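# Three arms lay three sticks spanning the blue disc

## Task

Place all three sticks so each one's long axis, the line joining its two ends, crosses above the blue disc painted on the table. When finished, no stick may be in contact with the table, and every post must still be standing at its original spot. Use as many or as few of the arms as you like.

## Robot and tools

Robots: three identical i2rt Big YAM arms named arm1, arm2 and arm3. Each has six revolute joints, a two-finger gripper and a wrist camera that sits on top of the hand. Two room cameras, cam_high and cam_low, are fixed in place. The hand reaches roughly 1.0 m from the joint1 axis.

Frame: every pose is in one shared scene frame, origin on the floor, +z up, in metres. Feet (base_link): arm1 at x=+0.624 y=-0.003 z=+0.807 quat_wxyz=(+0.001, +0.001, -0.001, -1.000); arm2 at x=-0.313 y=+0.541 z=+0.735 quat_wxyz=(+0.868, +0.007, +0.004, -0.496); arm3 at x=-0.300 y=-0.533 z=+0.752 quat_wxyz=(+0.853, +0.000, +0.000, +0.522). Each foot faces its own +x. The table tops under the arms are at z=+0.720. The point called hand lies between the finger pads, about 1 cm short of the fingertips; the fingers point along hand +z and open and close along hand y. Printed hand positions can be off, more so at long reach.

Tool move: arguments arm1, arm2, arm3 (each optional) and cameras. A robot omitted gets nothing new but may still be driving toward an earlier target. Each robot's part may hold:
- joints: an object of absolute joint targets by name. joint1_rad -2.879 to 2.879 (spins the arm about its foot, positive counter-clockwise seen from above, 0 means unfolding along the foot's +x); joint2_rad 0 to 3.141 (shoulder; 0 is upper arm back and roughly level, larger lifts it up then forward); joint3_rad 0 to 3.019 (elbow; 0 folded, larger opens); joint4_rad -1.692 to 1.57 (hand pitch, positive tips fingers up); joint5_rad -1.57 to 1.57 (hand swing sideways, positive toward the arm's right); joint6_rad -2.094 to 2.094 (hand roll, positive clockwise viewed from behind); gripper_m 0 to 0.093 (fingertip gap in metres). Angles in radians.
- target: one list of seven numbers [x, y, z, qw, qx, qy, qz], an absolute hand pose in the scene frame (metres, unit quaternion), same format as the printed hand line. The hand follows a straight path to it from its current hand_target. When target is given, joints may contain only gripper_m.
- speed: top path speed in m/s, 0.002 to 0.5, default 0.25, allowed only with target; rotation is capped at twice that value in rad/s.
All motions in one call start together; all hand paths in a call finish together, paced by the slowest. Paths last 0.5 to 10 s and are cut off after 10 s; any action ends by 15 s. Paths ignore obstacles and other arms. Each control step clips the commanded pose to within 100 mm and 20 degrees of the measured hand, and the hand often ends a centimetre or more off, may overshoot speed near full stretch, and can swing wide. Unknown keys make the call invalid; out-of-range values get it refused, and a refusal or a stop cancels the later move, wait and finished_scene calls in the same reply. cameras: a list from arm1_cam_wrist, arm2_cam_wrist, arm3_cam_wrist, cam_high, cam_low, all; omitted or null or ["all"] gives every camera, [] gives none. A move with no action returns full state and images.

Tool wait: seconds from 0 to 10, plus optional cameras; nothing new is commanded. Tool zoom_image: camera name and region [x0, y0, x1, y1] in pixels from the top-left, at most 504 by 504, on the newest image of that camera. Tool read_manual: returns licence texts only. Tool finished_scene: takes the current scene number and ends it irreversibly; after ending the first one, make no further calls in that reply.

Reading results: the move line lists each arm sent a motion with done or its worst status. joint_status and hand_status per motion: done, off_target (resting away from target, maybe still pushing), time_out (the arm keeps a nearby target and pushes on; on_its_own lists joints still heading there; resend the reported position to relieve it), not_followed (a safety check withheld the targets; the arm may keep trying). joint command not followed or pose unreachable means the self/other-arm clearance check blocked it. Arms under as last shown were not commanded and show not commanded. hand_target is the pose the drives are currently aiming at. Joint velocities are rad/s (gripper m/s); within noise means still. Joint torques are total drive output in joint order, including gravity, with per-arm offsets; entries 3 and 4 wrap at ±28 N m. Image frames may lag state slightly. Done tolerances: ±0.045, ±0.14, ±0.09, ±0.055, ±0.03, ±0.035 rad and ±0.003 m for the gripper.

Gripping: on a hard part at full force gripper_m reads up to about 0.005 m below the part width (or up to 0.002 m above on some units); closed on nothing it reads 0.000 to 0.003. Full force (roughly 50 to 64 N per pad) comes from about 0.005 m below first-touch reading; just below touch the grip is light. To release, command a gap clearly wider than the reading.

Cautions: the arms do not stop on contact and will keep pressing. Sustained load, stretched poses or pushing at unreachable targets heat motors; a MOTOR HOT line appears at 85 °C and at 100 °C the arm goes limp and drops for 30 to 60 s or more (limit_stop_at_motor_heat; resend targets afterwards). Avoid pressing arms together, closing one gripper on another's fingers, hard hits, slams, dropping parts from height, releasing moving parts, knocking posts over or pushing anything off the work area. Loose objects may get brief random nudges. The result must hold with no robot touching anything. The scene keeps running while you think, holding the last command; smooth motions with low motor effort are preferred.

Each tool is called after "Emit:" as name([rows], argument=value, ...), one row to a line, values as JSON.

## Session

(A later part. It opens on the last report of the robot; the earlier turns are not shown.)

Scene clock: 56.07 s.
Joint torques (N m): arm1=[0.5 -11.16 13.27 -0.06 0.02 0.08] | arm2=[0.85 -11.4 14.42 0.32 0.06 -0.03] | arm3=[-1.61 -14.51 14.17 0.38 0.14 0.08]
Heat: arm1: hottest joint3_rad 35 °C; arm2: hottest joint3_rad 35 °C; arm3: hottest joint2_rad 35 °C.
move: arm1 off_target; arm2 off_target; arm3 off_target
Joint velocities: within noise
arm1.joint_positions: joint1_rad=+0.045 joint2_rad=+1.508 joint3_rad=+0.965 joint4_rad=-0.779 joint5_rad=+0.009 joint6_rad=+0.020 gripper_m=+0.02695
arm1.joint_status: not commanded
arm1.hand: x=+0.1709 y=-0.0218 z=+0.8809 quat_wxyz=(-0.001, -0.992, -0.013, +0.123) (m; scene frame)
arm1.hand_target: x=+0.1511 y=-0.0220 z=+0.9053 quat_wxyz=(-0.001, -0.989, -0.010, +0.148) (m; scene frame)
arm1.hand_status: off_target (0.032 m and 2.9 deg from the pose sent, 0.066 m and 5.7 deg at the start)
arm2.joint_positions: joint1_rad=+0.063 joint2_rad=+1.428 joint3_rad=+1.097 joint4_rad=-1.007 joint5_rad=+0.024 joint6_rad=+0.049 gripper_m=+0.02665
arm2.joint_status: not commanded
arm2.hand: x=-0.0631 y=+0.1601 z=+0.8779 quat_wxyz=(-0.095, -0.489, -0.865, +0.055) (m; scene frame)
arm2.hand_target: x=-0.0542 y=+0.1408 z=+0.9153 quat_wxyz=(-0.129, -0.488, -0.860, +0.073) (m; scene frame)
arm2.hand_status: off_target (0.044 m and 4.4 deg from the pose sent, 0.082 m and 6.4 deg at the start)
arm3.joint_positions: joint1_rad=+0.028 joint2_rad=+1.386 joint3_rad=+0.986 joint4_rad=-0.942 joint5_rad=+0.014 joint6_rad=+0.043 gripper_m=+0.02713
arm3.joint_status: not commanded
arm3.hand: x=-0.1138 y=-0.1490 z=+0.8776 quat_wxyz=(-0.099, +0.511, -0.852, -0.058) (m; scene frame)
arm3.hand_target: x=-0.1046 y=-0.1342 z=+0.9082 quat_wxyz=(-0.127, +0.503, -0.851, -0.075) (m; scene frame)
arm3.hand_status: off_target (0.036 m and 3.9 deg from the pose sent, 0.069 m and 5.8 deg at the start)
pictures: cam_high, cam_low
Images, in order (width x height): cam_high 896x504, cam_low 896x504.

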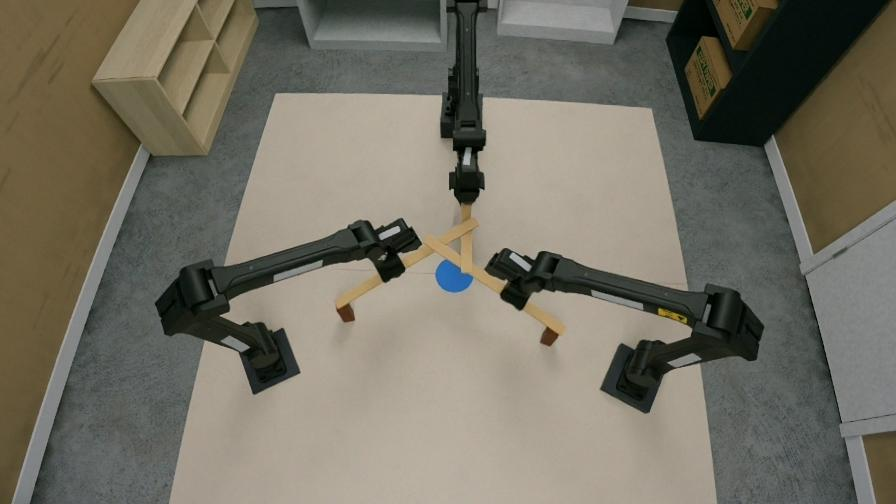

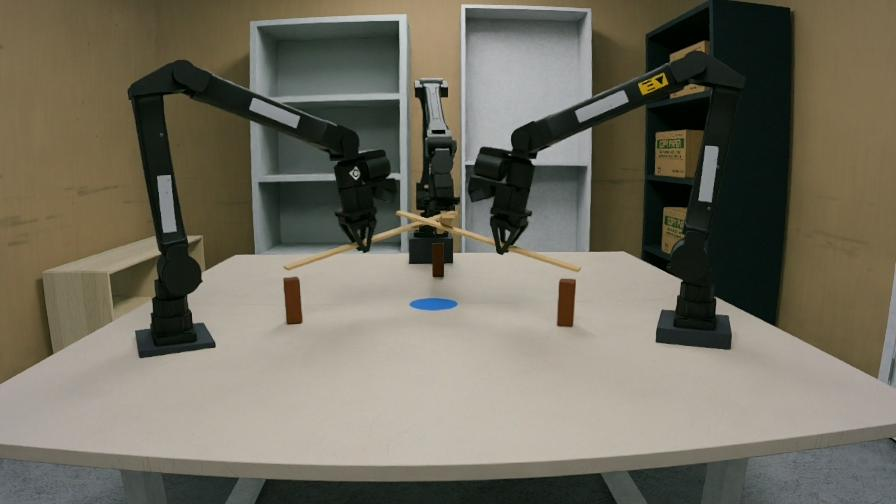

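Emit:
move(arm1={"target":[0.137,-0.022,0.908,0.0014,0.989,0.0095,-0.1478],"speed":0.06}, cameras=["cam_high","cam_low"])

Emit:
zoom_image(camera="cam_high", region=[330, 150, 590, 360])

Scene clock: 57.77 s.
Joint torques (N m): arm1=[0.5 -10.52 13.94 0.23 0.02 -0.03] | arm2=[0.91 -11.11 14.11 0.34 0.06 -0.02] | arm3=[-1.55 -14.33 14.24 0.4 0.12 0.09]
Heat: arm1: hottest joint3_rad 35 °C; arm2: hottest joint3_rad 35 °C; arm3: hottest joint2_rad 36 °C.
move: arm1 off_target
Joint velocities: within noise
arm1.joint_positions: joint1_rad=+0.045 joint2_rad=+1.517 joint3_rad=+0.998 joint4_rad=-0.795 joint5_rad=+0.009 joint6_rad=+0.020 gripper_m=+0.02695
arm1.joint_status: not commanded
arm1.hand: x=+0.1609 y=-0.0222 z=+0.8890 quat_wxyz=(-0.001, -0.992, -0.013, +0.127) (m; scene frame)
arm1.hand_target: x=+0.1382 y=-0.0220 z=+0.9085 quat_wxyz=(-0.001, -0.989, -0.010, +0.148) (m; scene frame)
arm1.hand_status: off_target (0.031 m and 2.4 deg from the pose sent, 0.043 m and 2.9 deg at the start)
arm2.joint_positions: joint1_rad=+0.063 joint2_rad=+1.424 joint3_rad=+1.101 joint4_rad=-1.007 joint5_rad=+0.024 joint6_rad=+0.049 gripper_m=+0.02665
arm2.joint_status: not commanded
arm2.hand: x=-0.0622 y=+0.1587 z=+0.8815 quat_wxyz=(-0.098, -0.489, -0.865, +0.057) (m; scene frame)
arm2.hand_target: x=-0.0543 y=+0.1408 z=+0.9151 quat_wxyz=(-0.129, -0.488, -0.860, +0.073) (m; scene frame)
arm2.hand_status: not commanded
arm3: as last shown
pictures: cam_high, cam_low
Images, in order (width x height): cam_high 896x504, cam_low 896x504.

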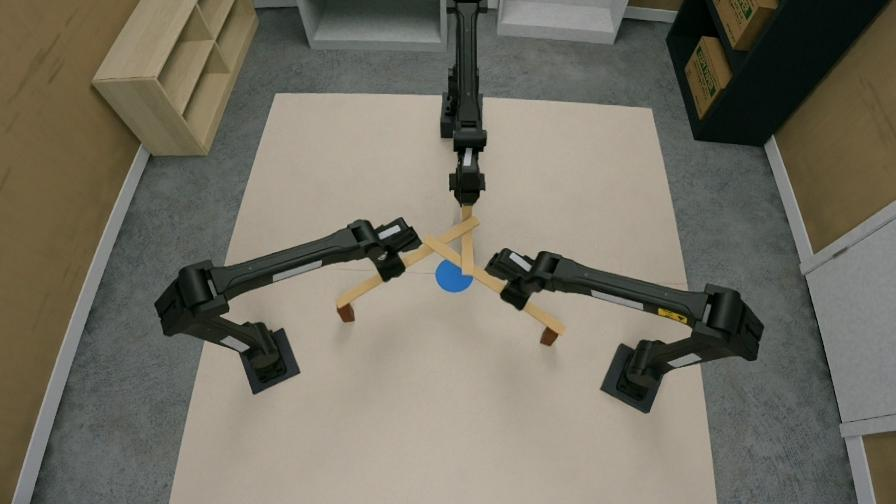

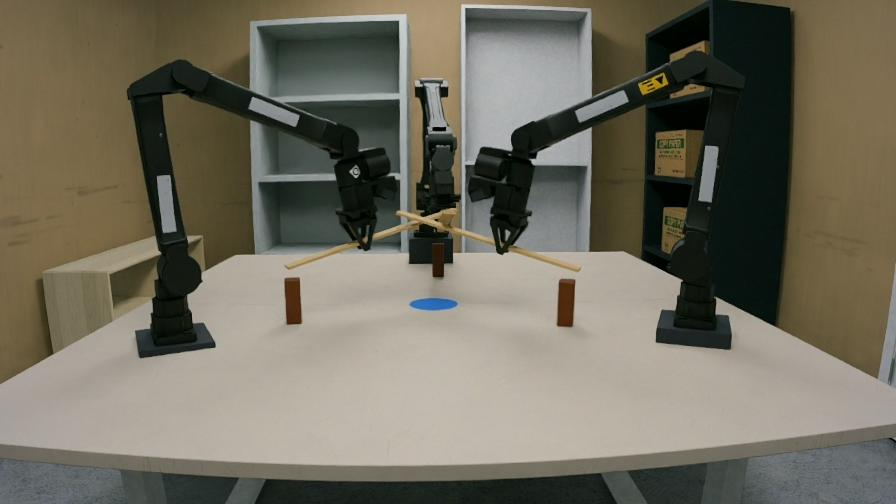

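Scaled by 1.938 from the camera's 896x504 image, which has a finer 1280x720 frame.

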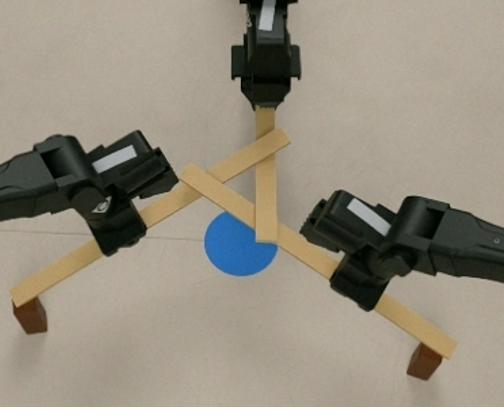

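Emit:
move(arm1={"target":[0.1595,-0.025,0.855,0.0009,0.9951,0.0095,-0.0985],"speed":0.04}, arm2={"target":[-0.0566,0.1587,0.853,0.0856,0.4915,0.8652,-0.0486],"speed":0.04}, arm3={"target":[-0.1108,-0.143,0.865,0.0885,-0.5063,0.8561,0.0523],"speed":0.04}, cameras=["cam_high","cam_low"])

Emit:
zoom_image(camera="cam_high", region=[330, 150, 590, 360])

Emit:
zoom_image(camera="cam_low", region=[270, 190, 590, 340])

Scene clock: 61.47 s.
Joint torques (N m): arm1=[0.97 -11.28 9.18 0.92 0.04 0.09] | arm2=[2.32 -9.52 8.54 1.39 -0.03 0.1] | arm3=[-1.2 -12.51 10.47 0.83 0.06 0.11]
Heat: arm1: hottest joint3_rad 36 °C; arm2: hottest joint3_rad 35 °C; arm3: hottest joint2_rad 36 °C.
move: arm1 done; arm2 done; arm3 done
Joint velocities: within noise
arm1.joint_positions: joint1_rad=+0.045 joint2_rad=+1.582 joint3_rad=+0.998 joint4_rad=-0.788 joint5_rad=+0.009 joint6_rad=+0.023 gripper_m=+0.02695
arm1.joint_status: not commanded
arm1.hand: x=+0.1631 y=-0.0221 z=+0.8607 quat_wxyz=(+0.000, -0.995, -0.011, +0.098) (m; scene frame)
arm1.hand_target: x=+0.1596 y=-0.0250 z=+0.8551 quat_wxyz=(-0.001, -0.995, -0.010, +0.099) (m; scene frame)
arm1.hand_status: done (0.007 m and 0.2 deg from the pose sent, 0.034 m and 3.3 deg at the start)
arm2.joint_positions: joint1_rad=+0.063 joint2_rad=+1.469 joint3_rad=+1.088 joint4_rad=-0.983 joint5_rad=+0.024 joint6_rad=+0.053 gripper_m=+0.02665
arm2.joint_status: not commanded
arm2.hand: x=-0.0615 y=+0.1580 z=+0.8579 quat_wxyz=(-0.083, -0.491, -0.866, +0.050) (m; scene frame)
arm2.hand_target: x=-0.0567 y=+0.1587 z=+0.8531 quat_wxyz=(-0.086, -0.492, -0.865, +0.049) (m; scene frame)
arm2.hand_status: done (0.007 m and 0.3 deg from the pose sent, 0.029 m and 1.8 deg at the start)
arm3.joint_positions: joint1_rad=+0.028 joint2_rad=+1.428 joint3_rad=+0.986 joint4_rad=-0.942 joint5_rad=+0.011 joint6_rad=+0.043 gripper_m=+0.02713
arm3.joint_status: not commanded
arm3.hand: x=-0.1144 y=-0.1494 z=+0.8606 quat_wxyz=(-0.081, +0.512, -0.854, -0.047) (m; scene frame)
arm3.hand_target: x=-0.1108 y=-0.1431 z=+0.8651 quat_wxyz=(-0.089, +0.506, -0.856, -0.052) (m; scene frame)
arm3.hand_status: done (0.009 m and 1.3 deg from the pose sent, 0.014 m and 1.5 deg at the start)
pictures: cam_high, cam_low
Images, in order (width x height): cam_high 896x504, cam_low 896x504.

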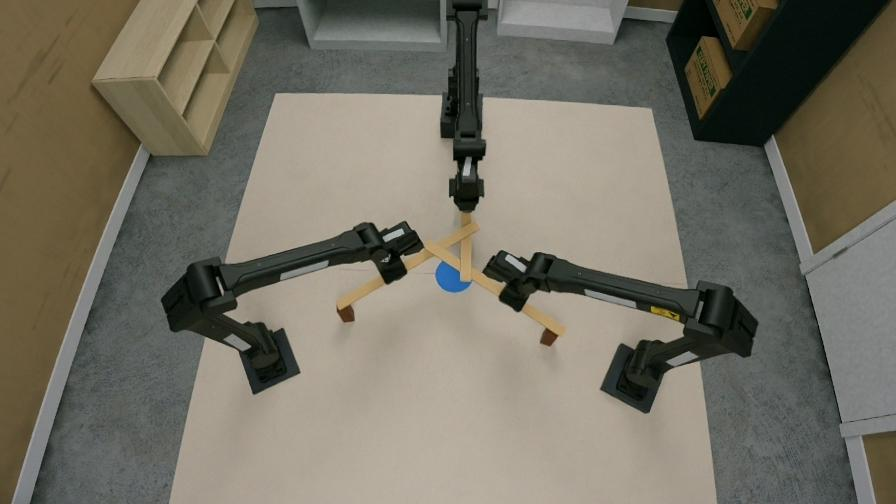

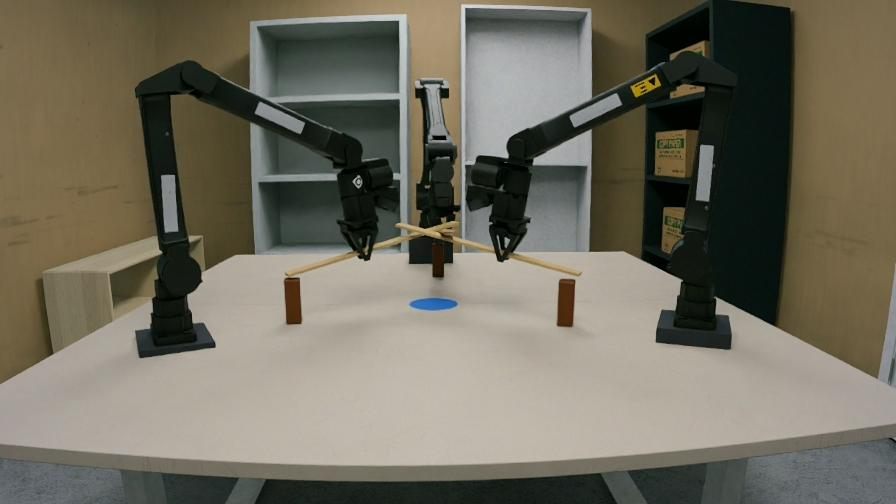

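Scaled by 1.938 from the camera's 896x504 image, which has a finer 1280x720 frame.

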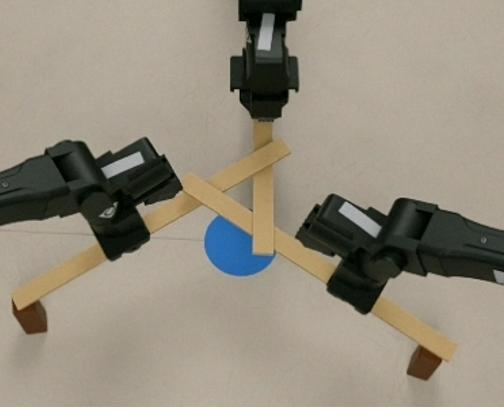

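Scaled by 1.575 from the camera's 896x504 image, which has a finer 1280x720 frame.

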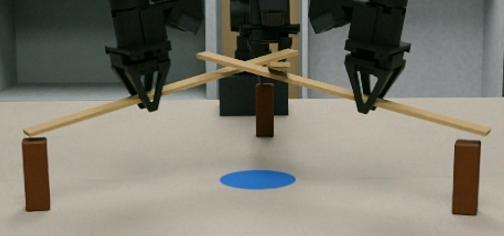

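Emit:
move(arm1={"target":[0.1595,-0.025,0.830,0.0006,0.9979,0.0096,-0.0654],"speed":0.03}, arm2={"target":[-0.0566,0.1587,0.8306,0.0569,0.4929,0.8677,-0.0323],"speed":0.03}, arm3={"target":[-0.1108,-0.143,0.841,0.066,-0.5075,0.8582,0.039],"speed":0.03})

Emit:
zoom_image(camera="cam_high", region=[330, 150, 590, 360])

Emit:
zoom_image(camera="cam_low", region=[270, 190, 590, 340])

Emit:
zoom_image(camera="cam_low", region=[380, 200, 500, 290])

Scene clock: 64.07 s.
Joint torques (N m): arm1=[1.44 -8.64 10.3 0.31 -0.1 0.06] | arm2=[2.08 -8.88 9.37 0.8 -0.04 0.1] | arm3=[-1.67 -13.8 10.15 0.98 0.01 0.09]
Heat: arm1: hottest joint3_rad 36 °C; arm2: hottest joint3_rad 35 °C; arm3: hottest joint2_rad 36 °C.
move: arm1 done; arm2 done; arm3 off_target
Joint velocities: within noise
arm1.joint_positions: joint1_rad=+0.045 joint2_rad=+1.645 joint3_rad=+0.998 joint4_rad=-0.788 joint5_rad=+0.009 joint6_rad=+0.023 gripper_m=+0.02695
arm1.joint_status: not commanded
arm1.hand: x=+0.1688 y=-0.0219 z=+0.8332 quat_wxyz=(+0.001, -0.998, -0.011, +0.067) (m; scene frame)
arm1.hand_target: x=+0.1598 y=-0.0251 z=+0.8300 quat_wxyz=(-0.001, -0.998, -0.010, +0.066) (m; scene frame)
arm1.hand_status: done (0.010 m and 0.3 deg from the pose sent, 0.031 m and 3.8 deg at the start)
arm2.joint_positions: joint1_rad=+0.063 joint2_rad=+1.518 joint3_rad=+1.088 joint4_rad=-0.989 joint5_rad=+0.020 joint6_rad=+0.053 gripper_m=+0.02665
arm2.joint_status: not commanded
arm2.hand: x=-0.0621 y=+0.1605 z=+0.8362 quat_wxyz=(-0.059, -0.492, -0.868, +0.036) (m; scene frame)
arm2.hand_target: x=-0.0568 y=+0.1588 z=+0.8305 quat_wxyz=(-0.057, -0.493, -0.868, +0.032) (m; scene frame)
arm2.hand_status: done (0.008 m and 0.5 deg from the pose sent, 0.028 m and 3.6 deg at the start)
arm3.joint_positions: joint1_rad=+0.028 joint2_rad=+1.492 joint3_rad=+0.986 joint4_rad=-0.942 joint5_rad=+0.009 joint6_rad=+0.044 gripper_m=+0.02713
arm3.joint_status: not commanded
arm3.hand: x=-0.1158 y=-0.1512 z=+0.8349 quat_wxyz=(-0.054, +0.513, -0.856, -0.031) (m; scene frame)
arm3.hand_target: x=-0.1109 y=-0.1431 z=+0.8412 quat_wxyz=(-0.066, +0.508, -0.858, -0.039) (m; scene frame)
arm3.hand_status: off_target (0.011 m and 1.8 deg from the pose sent, 0.021 m and 2.1 deg at the start)
pictures: arm1_cam_wrist, arm2_cam_wrist, arm3_cam_wrist, cam_high, cam_low
Images, in order (width x height): arm1_cam_wrist 672x504, arm2_cam_wrist 672x504, arm3_cam_wrist 672x504, cam_high 896x504, cam_low 896x504.

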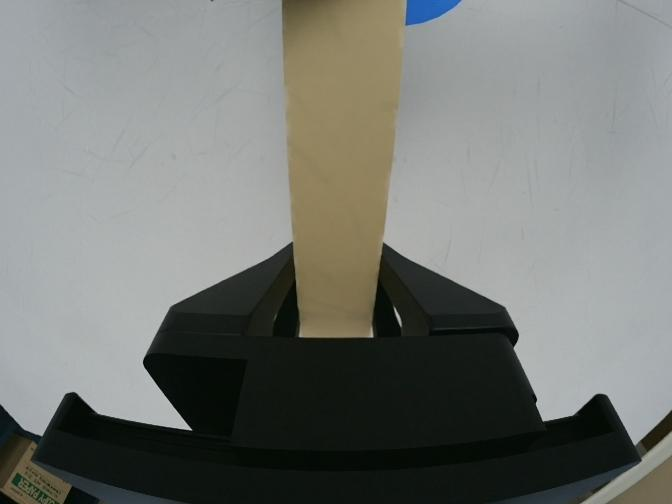

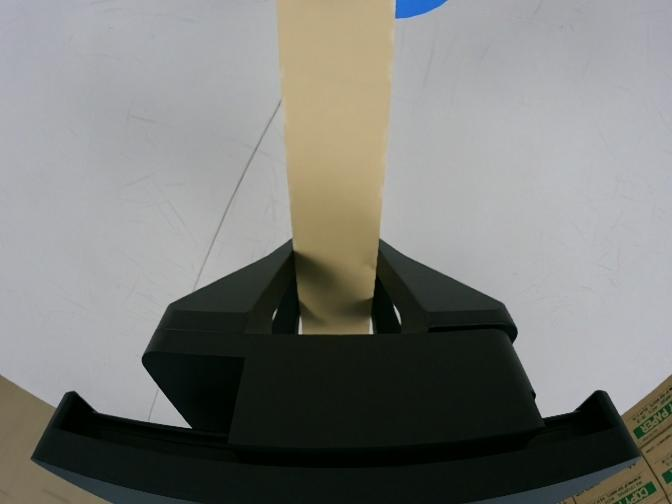

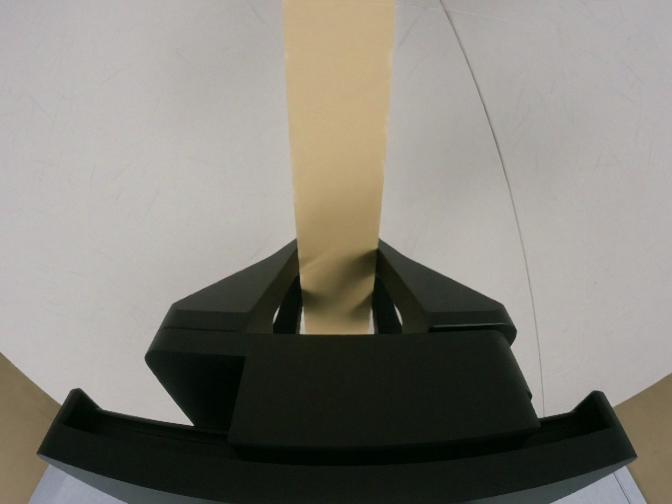

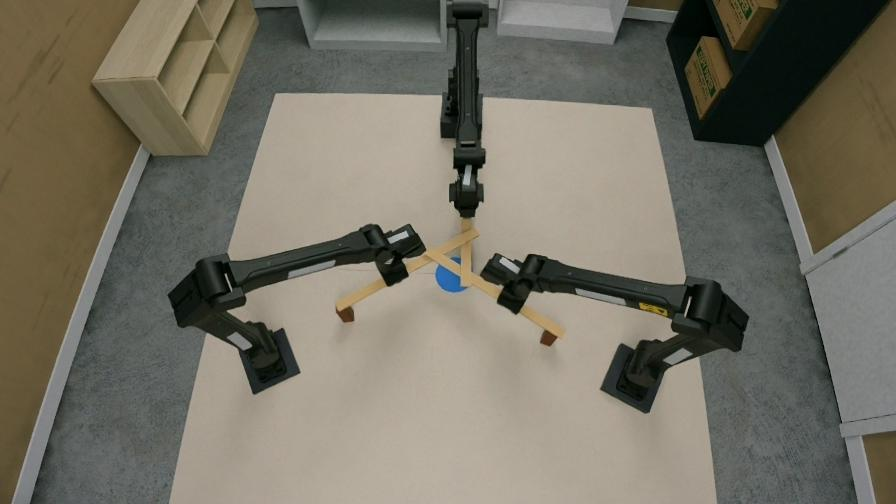

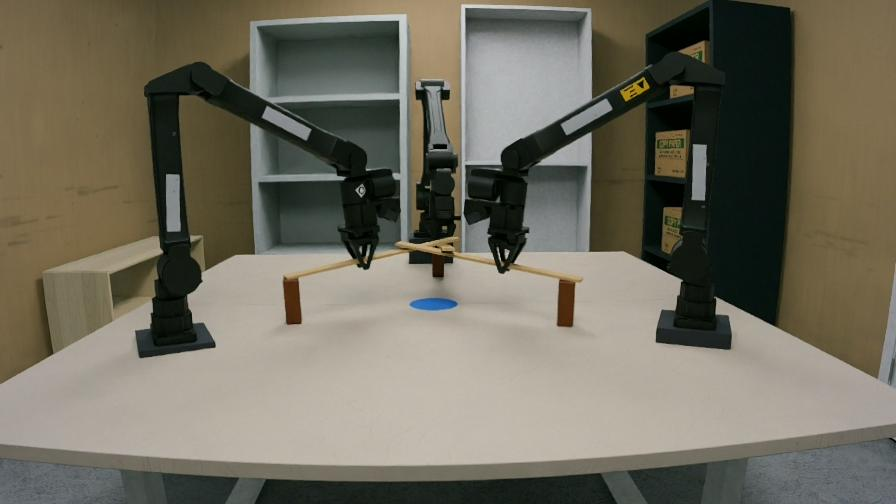

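Scaled by 1.938 from the camera's 896x504 image, which has a finer 1280x720 frame.

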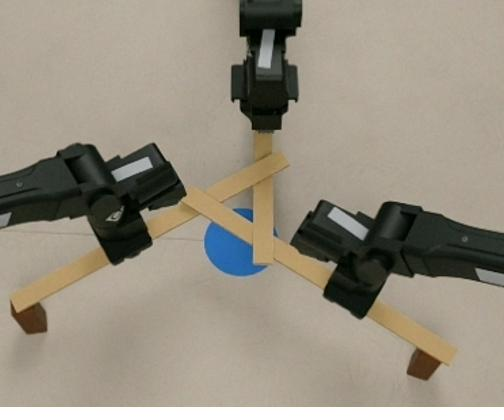

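Scaled by 1.575 from the camera's 896x504 image, which has a finer 1280x720 frame.

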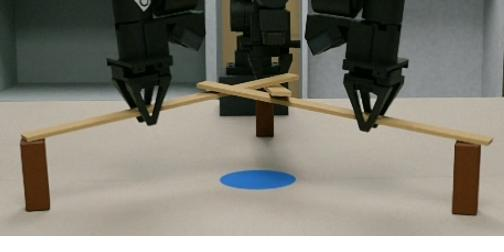

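Scaled by 4.200 from the camera's 896x504 image, which has a finer 1280x720 frame.

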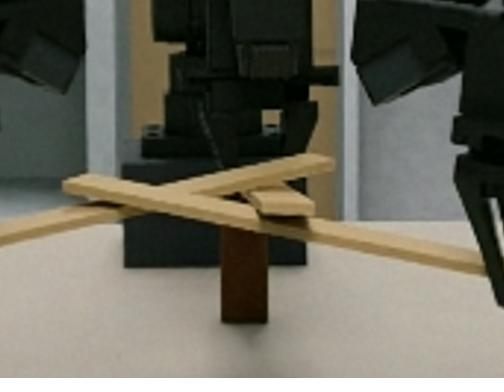

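Emit:
move(arm1={"target":[0.1595,-0.025,0.8255,0.0005,0.9985,0.0096,-0.0549],"speed":0.02}, arm2={"target":[-0.0566,0.1587,0.826,0.0478,0.4932,0.8682,-0.0271],"speed":0.02}, arm3={"target":[-0.1108,-0.143,0.837,0.0569,-0.5078,0.859,0.0336],"speed":0.02}, cameras=["cam_high","cam_low"])

Emit:
zoom_image(camera="cam_low", region=[270, 190, 590, 340])

Emit:
zoom_image(camera="cam_low", region=[380, 200, 500, 290])

Scene clock: 65.67 s.
Joint torques (N m): arm1=[1.26 -9.05 10.95 -0.02 -0.16 0.03] | arm2=[2.08 -8.06 9.99 0.66 -0.09 0.09] | arm3=[-1.67 -12.45 10.96 0.51 0.05 0.1]
Heat: arm1: hottest joint3_rad 36 °C; arm2: hottest joint3_rad 35 °C; arm3: hottest joint2_rad 36 °C.
move: arm1 off_target; arm2 off_target; arm3 off_target
Joint velocities: within noise
arm1.joint_positions: joint1_rad=+0.045 joint2_rad=+1.654 joint3_rad=+1.004 joint4_rad=-0.793 joint5_rad=+0.008 joint6_rad=+0.024 gripper_m=+0.02695
arm1.joint_status: not commanded
arm1.hand: x=+0.1682 y=-0.0222 z=+0.8313 quat_wxyz=(+0.001, -0.998, -0.011, +0.063) (m; scene frame)
arm1.hand_target: x=+0.1599 y=-0.0251 z=+0.8256 quat_wxyz=(-0.001, -0.998, -0.010, +0.055) (m; scene frame)
arm1.hand_status: off_target (0.011 m and 1.0 deg from the pose sent, 0.013 m and 1.4 deg at the start)
arm2.joint_positions: joint1_rad=+0.063 joint2_rad=+1.524 joint3_rad=+1.088 joint4_rad=-0.998 joint5_rad=+0.020 joint6_rad=+0.054 gripper_m=+0.02665
arm2.joint_status: not commanded
arm2.hand: x=-0.0634 y=+0.1627 z=+0.8334 quat_wxyz=(-0.053, -0.492, -0.868, +0.032) (m; scene frame)
arm2.hand_target: x=-0.0568 y=+0.1590 z=+0.8260 quat_wxyz=(-0.048, -0.493, -0.868, +0.027) (m; scene frame)
arm2.hand_status: off_target (0.011 m and 0.8 deg from the pose sent, 0.012 m and 1.7 deg at the start)
arm3.joint_positions: joint1_rad=+0.028 joint2_rad=+1.497 joint3_rad=+0.986 joint4_rad=-0.944 joint5_rad=+0.007 joint6_rad=+0.044 gripper_m=+0.02713
arm3.joint_status: not commanded
arm3.hand: x=-0.1163 y=-0.1516 z=+0.8326 quat_wxyz=(-0.050, +0.514, -0.856, -0.029) (m; scene frame)
arm3.hand_target: x=-0.1109 y=-0.1431 z=+0.8371 quat_wxyz=(-0.057, +0.508, -0.859, -0.034) (m; scene frame)
arm3.hand_status: off_target (0.011 m and 1.2 deg from the pose sent, 0.010 m and 0.9 deg at the start)
pictures: cam_high, cam_low
Images, in order (width x height): cam_high 896x504, cam_low 896x504.

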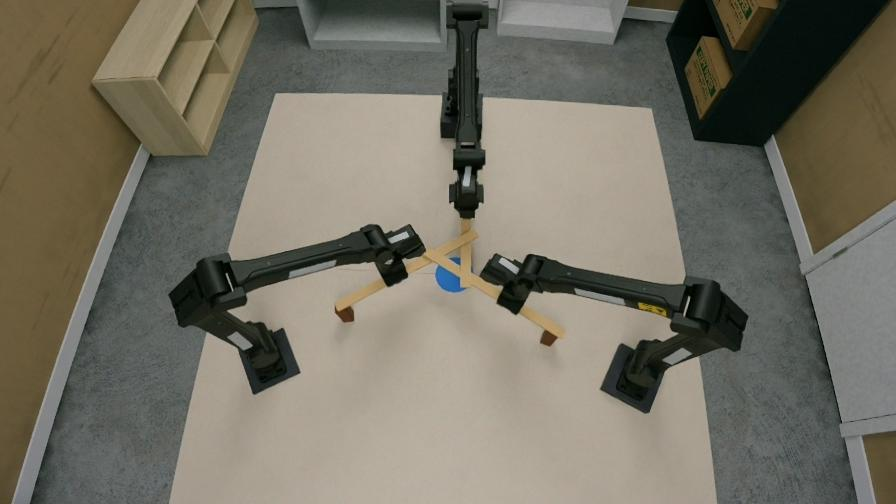

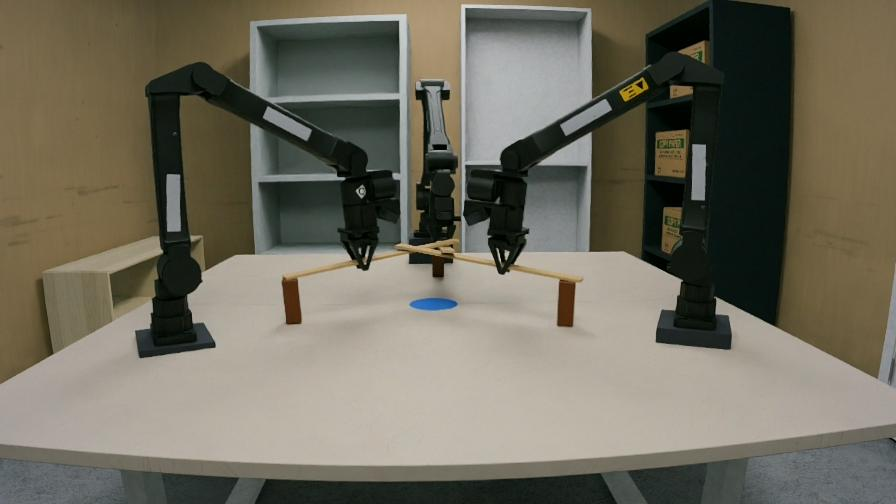

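Scaled by 1.575 from the camera's 896x504 image, which has a finer 1280x720 frame.

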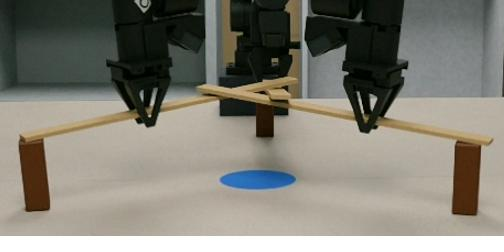

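Scaled by 4.200 from the camera's 896x504 image, which has a finer 1280x720 frame.

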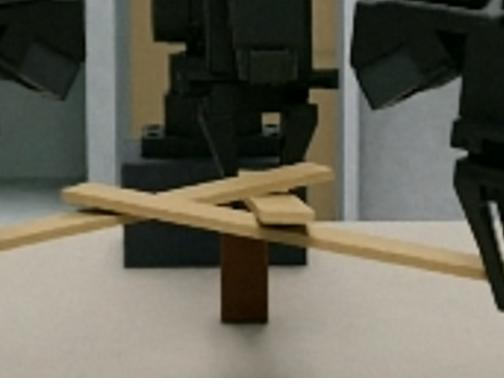

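Emit:
move(arm1={"joints":{"gripper_m":0.0285}}, arm2={"joints":{"gripper_m":0.0285}}, arm3={"joints":{"gripper_m":0.0285}}, cameras=[])

Emit:
move(arm1={"joints":{"gripper_m":0.031}}, arm2={"joints":{"gripper_m":0.031}}, arm3={"joints":{"gripper_m":0.031}})

Emit:
zoom_image(camera="cam_low", region=[270, 190, 590, 340])

Emit:
zoom_image(camera="cam_high", region=[330, 150, 590, 360])

Scene clock: 67.10 s.
Joint torques (N m): arm1=[1.73 -9.52 10.66 -0.06 -0.07 0.05] | arm2=[2.08 -10.17 9.83 0.61 -0.03 0.09] | arm3=[-1.38 -12.75 10.96 0.57 0.06 0.1]
Heat: arm1: hottest joint3_rad 36 °C; arm2: hottest joint3_rad 35 °C; arm3: hottest joint2_rad 36 °C.
move: arm1 done; arm2 done; arm3 done
Joint velocities: within noise
arm1.joint_positions: joint1_rad=+0.045 joint2_rad=+1.655 joint3_rad=+1.005 joint4_rad=-0.794 joint5_rad=+0.007 joint6_rad=+0.024 gripper_m=+0.02854
arm1.joint_status: all done
arm1.hand: x=+0.1682 y=-0.0223 z=+0.8310 quat_wxyz=(+0.000, -0.998, -0.011, +0.062) (m; scene frame)
arm1.hand_target: x=+0.1599 y=-0.0251 z=+0.8255 quat_wxyz=(-0.001, -0.998, -0.010, +0.055) (m; scene frame)
arm1.hand_status: not commanded
arm2.joint_positions: joint1_rad=+0.063 joint2_rad=+1.547 joint3_rad=+1.088 joint4_rad=-0.998 joint5_rad=+0.019 joint6_rad=+0.054 gripper_m=+0.02843
arm2.joint_status: all done
arm2.hand: x=-0.0636 y=+0.1635 z=+0.8236 quat_wxyz=(-0.043, -0.493, -0.869, +0.026) (m; scene frame)
arm2.hand_target: x=-0.0569 y=+0.1589 z=+0.8261 quat_wxyz=(-0.048, -0.493, -0.868, +0.027) (m; scene frame)
arm2.hand_status: not commanded
arm3.joint_positions: joint1_rad=+0.028 joint2_rad=+1.498 joint3_rad=+0.986 joint4_rad=-0.944 joint5_rad=+0.007 joint6_rad=+0.044 gripper_m=+0.02857
arm3.joint_status: all done
arm3.hand: x=-0.1163 y=-0.1516 z=+0.8324 quat_wxyz=(-0.050, +0.514, -0.856, -0.029) (m; scene frame)
arm3.hand_target: x=-0.1109 y=-0.1431 z=+0.8372 quat_wxyz=(-0.057, +0.508, -0.859, -0.034) (m; scene frame)
arm3.hand_status: not commanded
pictures: none
No camera images: "cameras" was empty.

Scene clock: 67.70 s.
Joint torques (N m): arm1=[1.08 -10.93 10.33 -0.14 -0.1 0.04] | arm2=[2.08 -10.11 9.84 0.61 -0.04 0.08] | arm3=[-1.55 -12.51 10.91 0.5 0.05 0.1]
Heat: arm1: hottest joint3_rad 36 °C; arm2: hottest joint3_rad 35 °C; arm3: hottest joint2_rad 36 °C.
move: arm1 done; arm2 done; arm3 done
Joint velocities: within noise
arm1.joint_positions: joint1_rad=+0.045 joint2_rad=+1.678 joint3_rad=+1.005 joint4_rad=-0.794 joint5_rad=+0.007 joint6_rad=+0.025 gripper_m=+0.03089
arm1.joint_status: all done
arm1.hand: x=+0.1708 y=-0.0222 z=+0.8209 quat_wxyz=(+0.001, -0.999, -0.011, +0.051) (m; scene frame)
arm1.hand_target: x=+0.1599 y=-0.0251 z=+0.8254 quat_wxyz=(-0.001, -0.998, -0.010, +0.055) (m; scene frame)
arm1.hand_status: not commanded
arm2.joint_positions: joint1_rad=+0.063 joint2_rad=+1.547 joint3_rad=+1.088 joint4_rad=-0.998 joint5_rad=+0.019 joint6_rad=+0.054 gripper_m=+0.03088
arm2.joint_status: all done
arm2.hand: x=-0.0636 y=+0.1635 z=+0.8236 quat_wxyz=(-0.043, -0.493, -0.869, +0.026) (m; scene frame)
arm2.hand_target: x=-0.0569 y=+0.1589 z=+0.8261 quat_wxyz=(-0.048, -0.493, -0.868, +0.027) (m; scene frame)
arm2.hand_status: not commanded
arm3.joint_positions: joint1_rad=+0.028 joint2_rad=+1.498 joint3_rad=+0.986 joint4_rad=-0.944 joint5_rad=+0.007 joint6_rad=+0.044 gripper_m=+0.03091
arm3.joint_status: all done
arm3.hand: x=-0.1163 y=-0.1516 z=+0.8324 quat_wxyz=(-0.050, +0.514, -0.856, -0.029) (m; scene frame)
arm3.hand_target: x=-0.1109 y=-0.1431 z=+0.8372 quat_wxyz=(-0.057, +0.508, -0.859, -0.034) (m; scene frame)
arm3.hand_status: not commanded
pictures: arm1_cam_wrist, arm2_cam_wrist, arm3_cam_wrist, cam_high, cam_low
Images, in order (width x height): arm1_cam_wrist 672x504, arm2_cam_wrist 672x504, arm3_cam_wrist 672x504, cam_high 896x504, cam_low 896x504.

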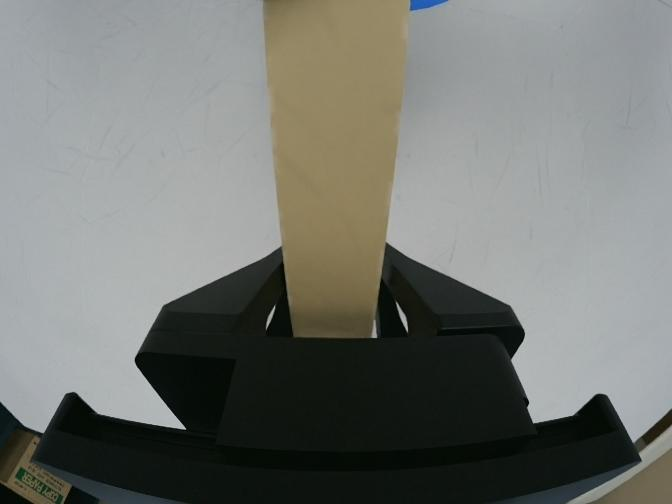

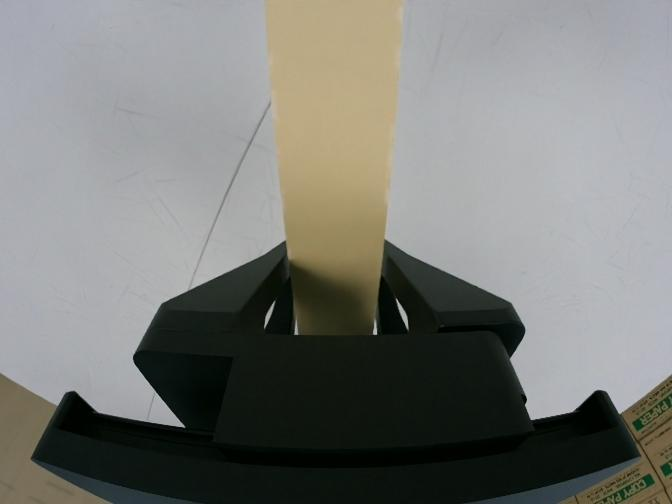

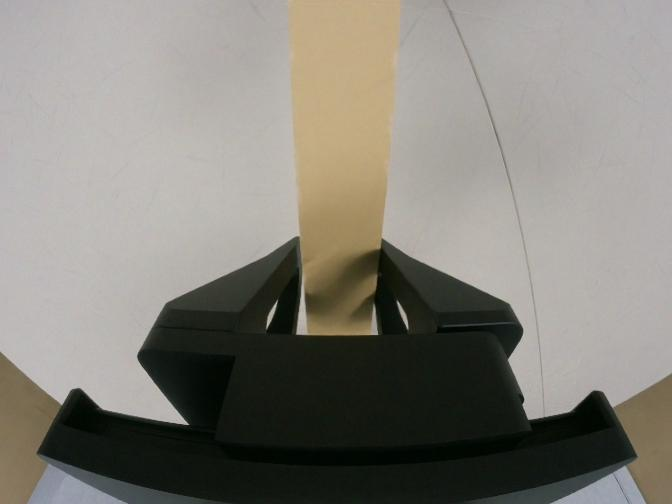

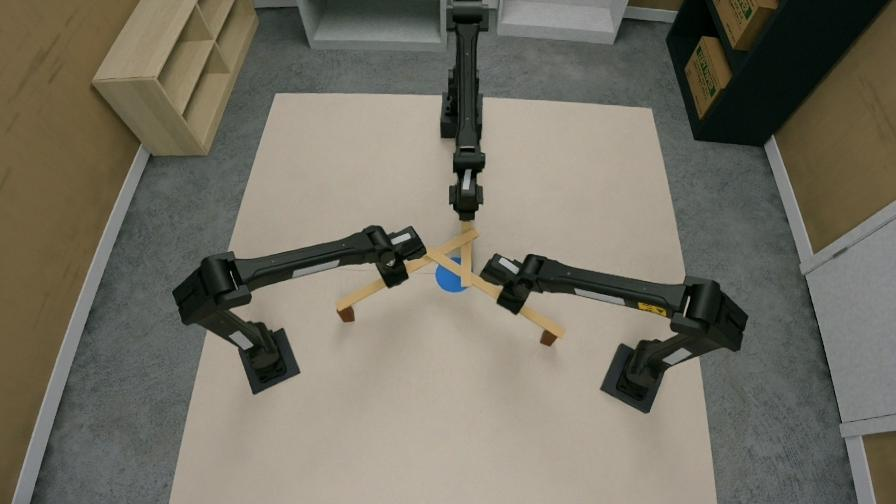

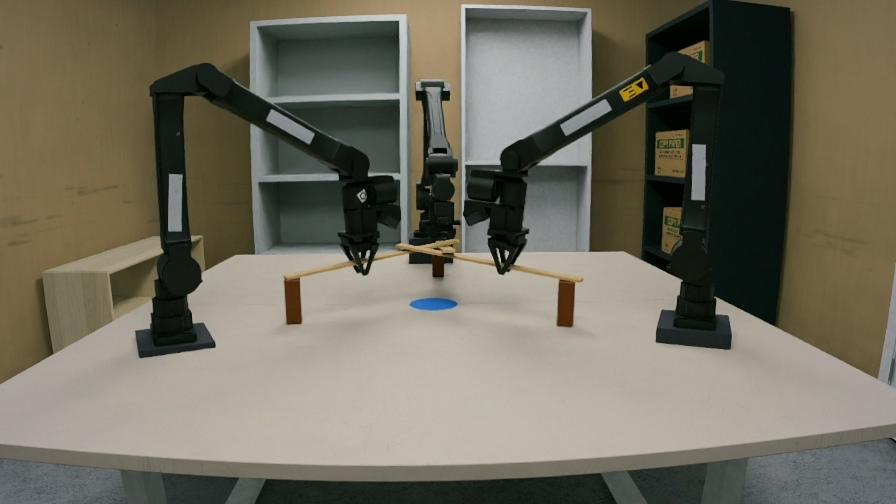

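Scaled by 1.575 from the camera's 896x504 image, which has a finer 1280x720 frame.

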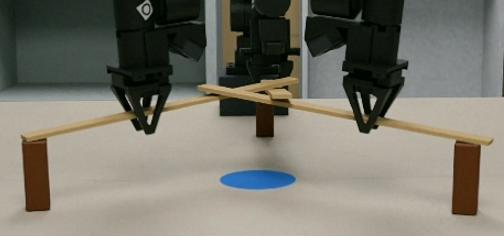

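Scaled by 1.938 from the camera's 896x504 image, which has a finer 1280x720 frame.

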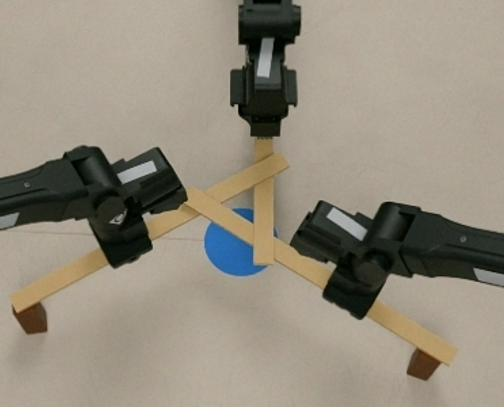

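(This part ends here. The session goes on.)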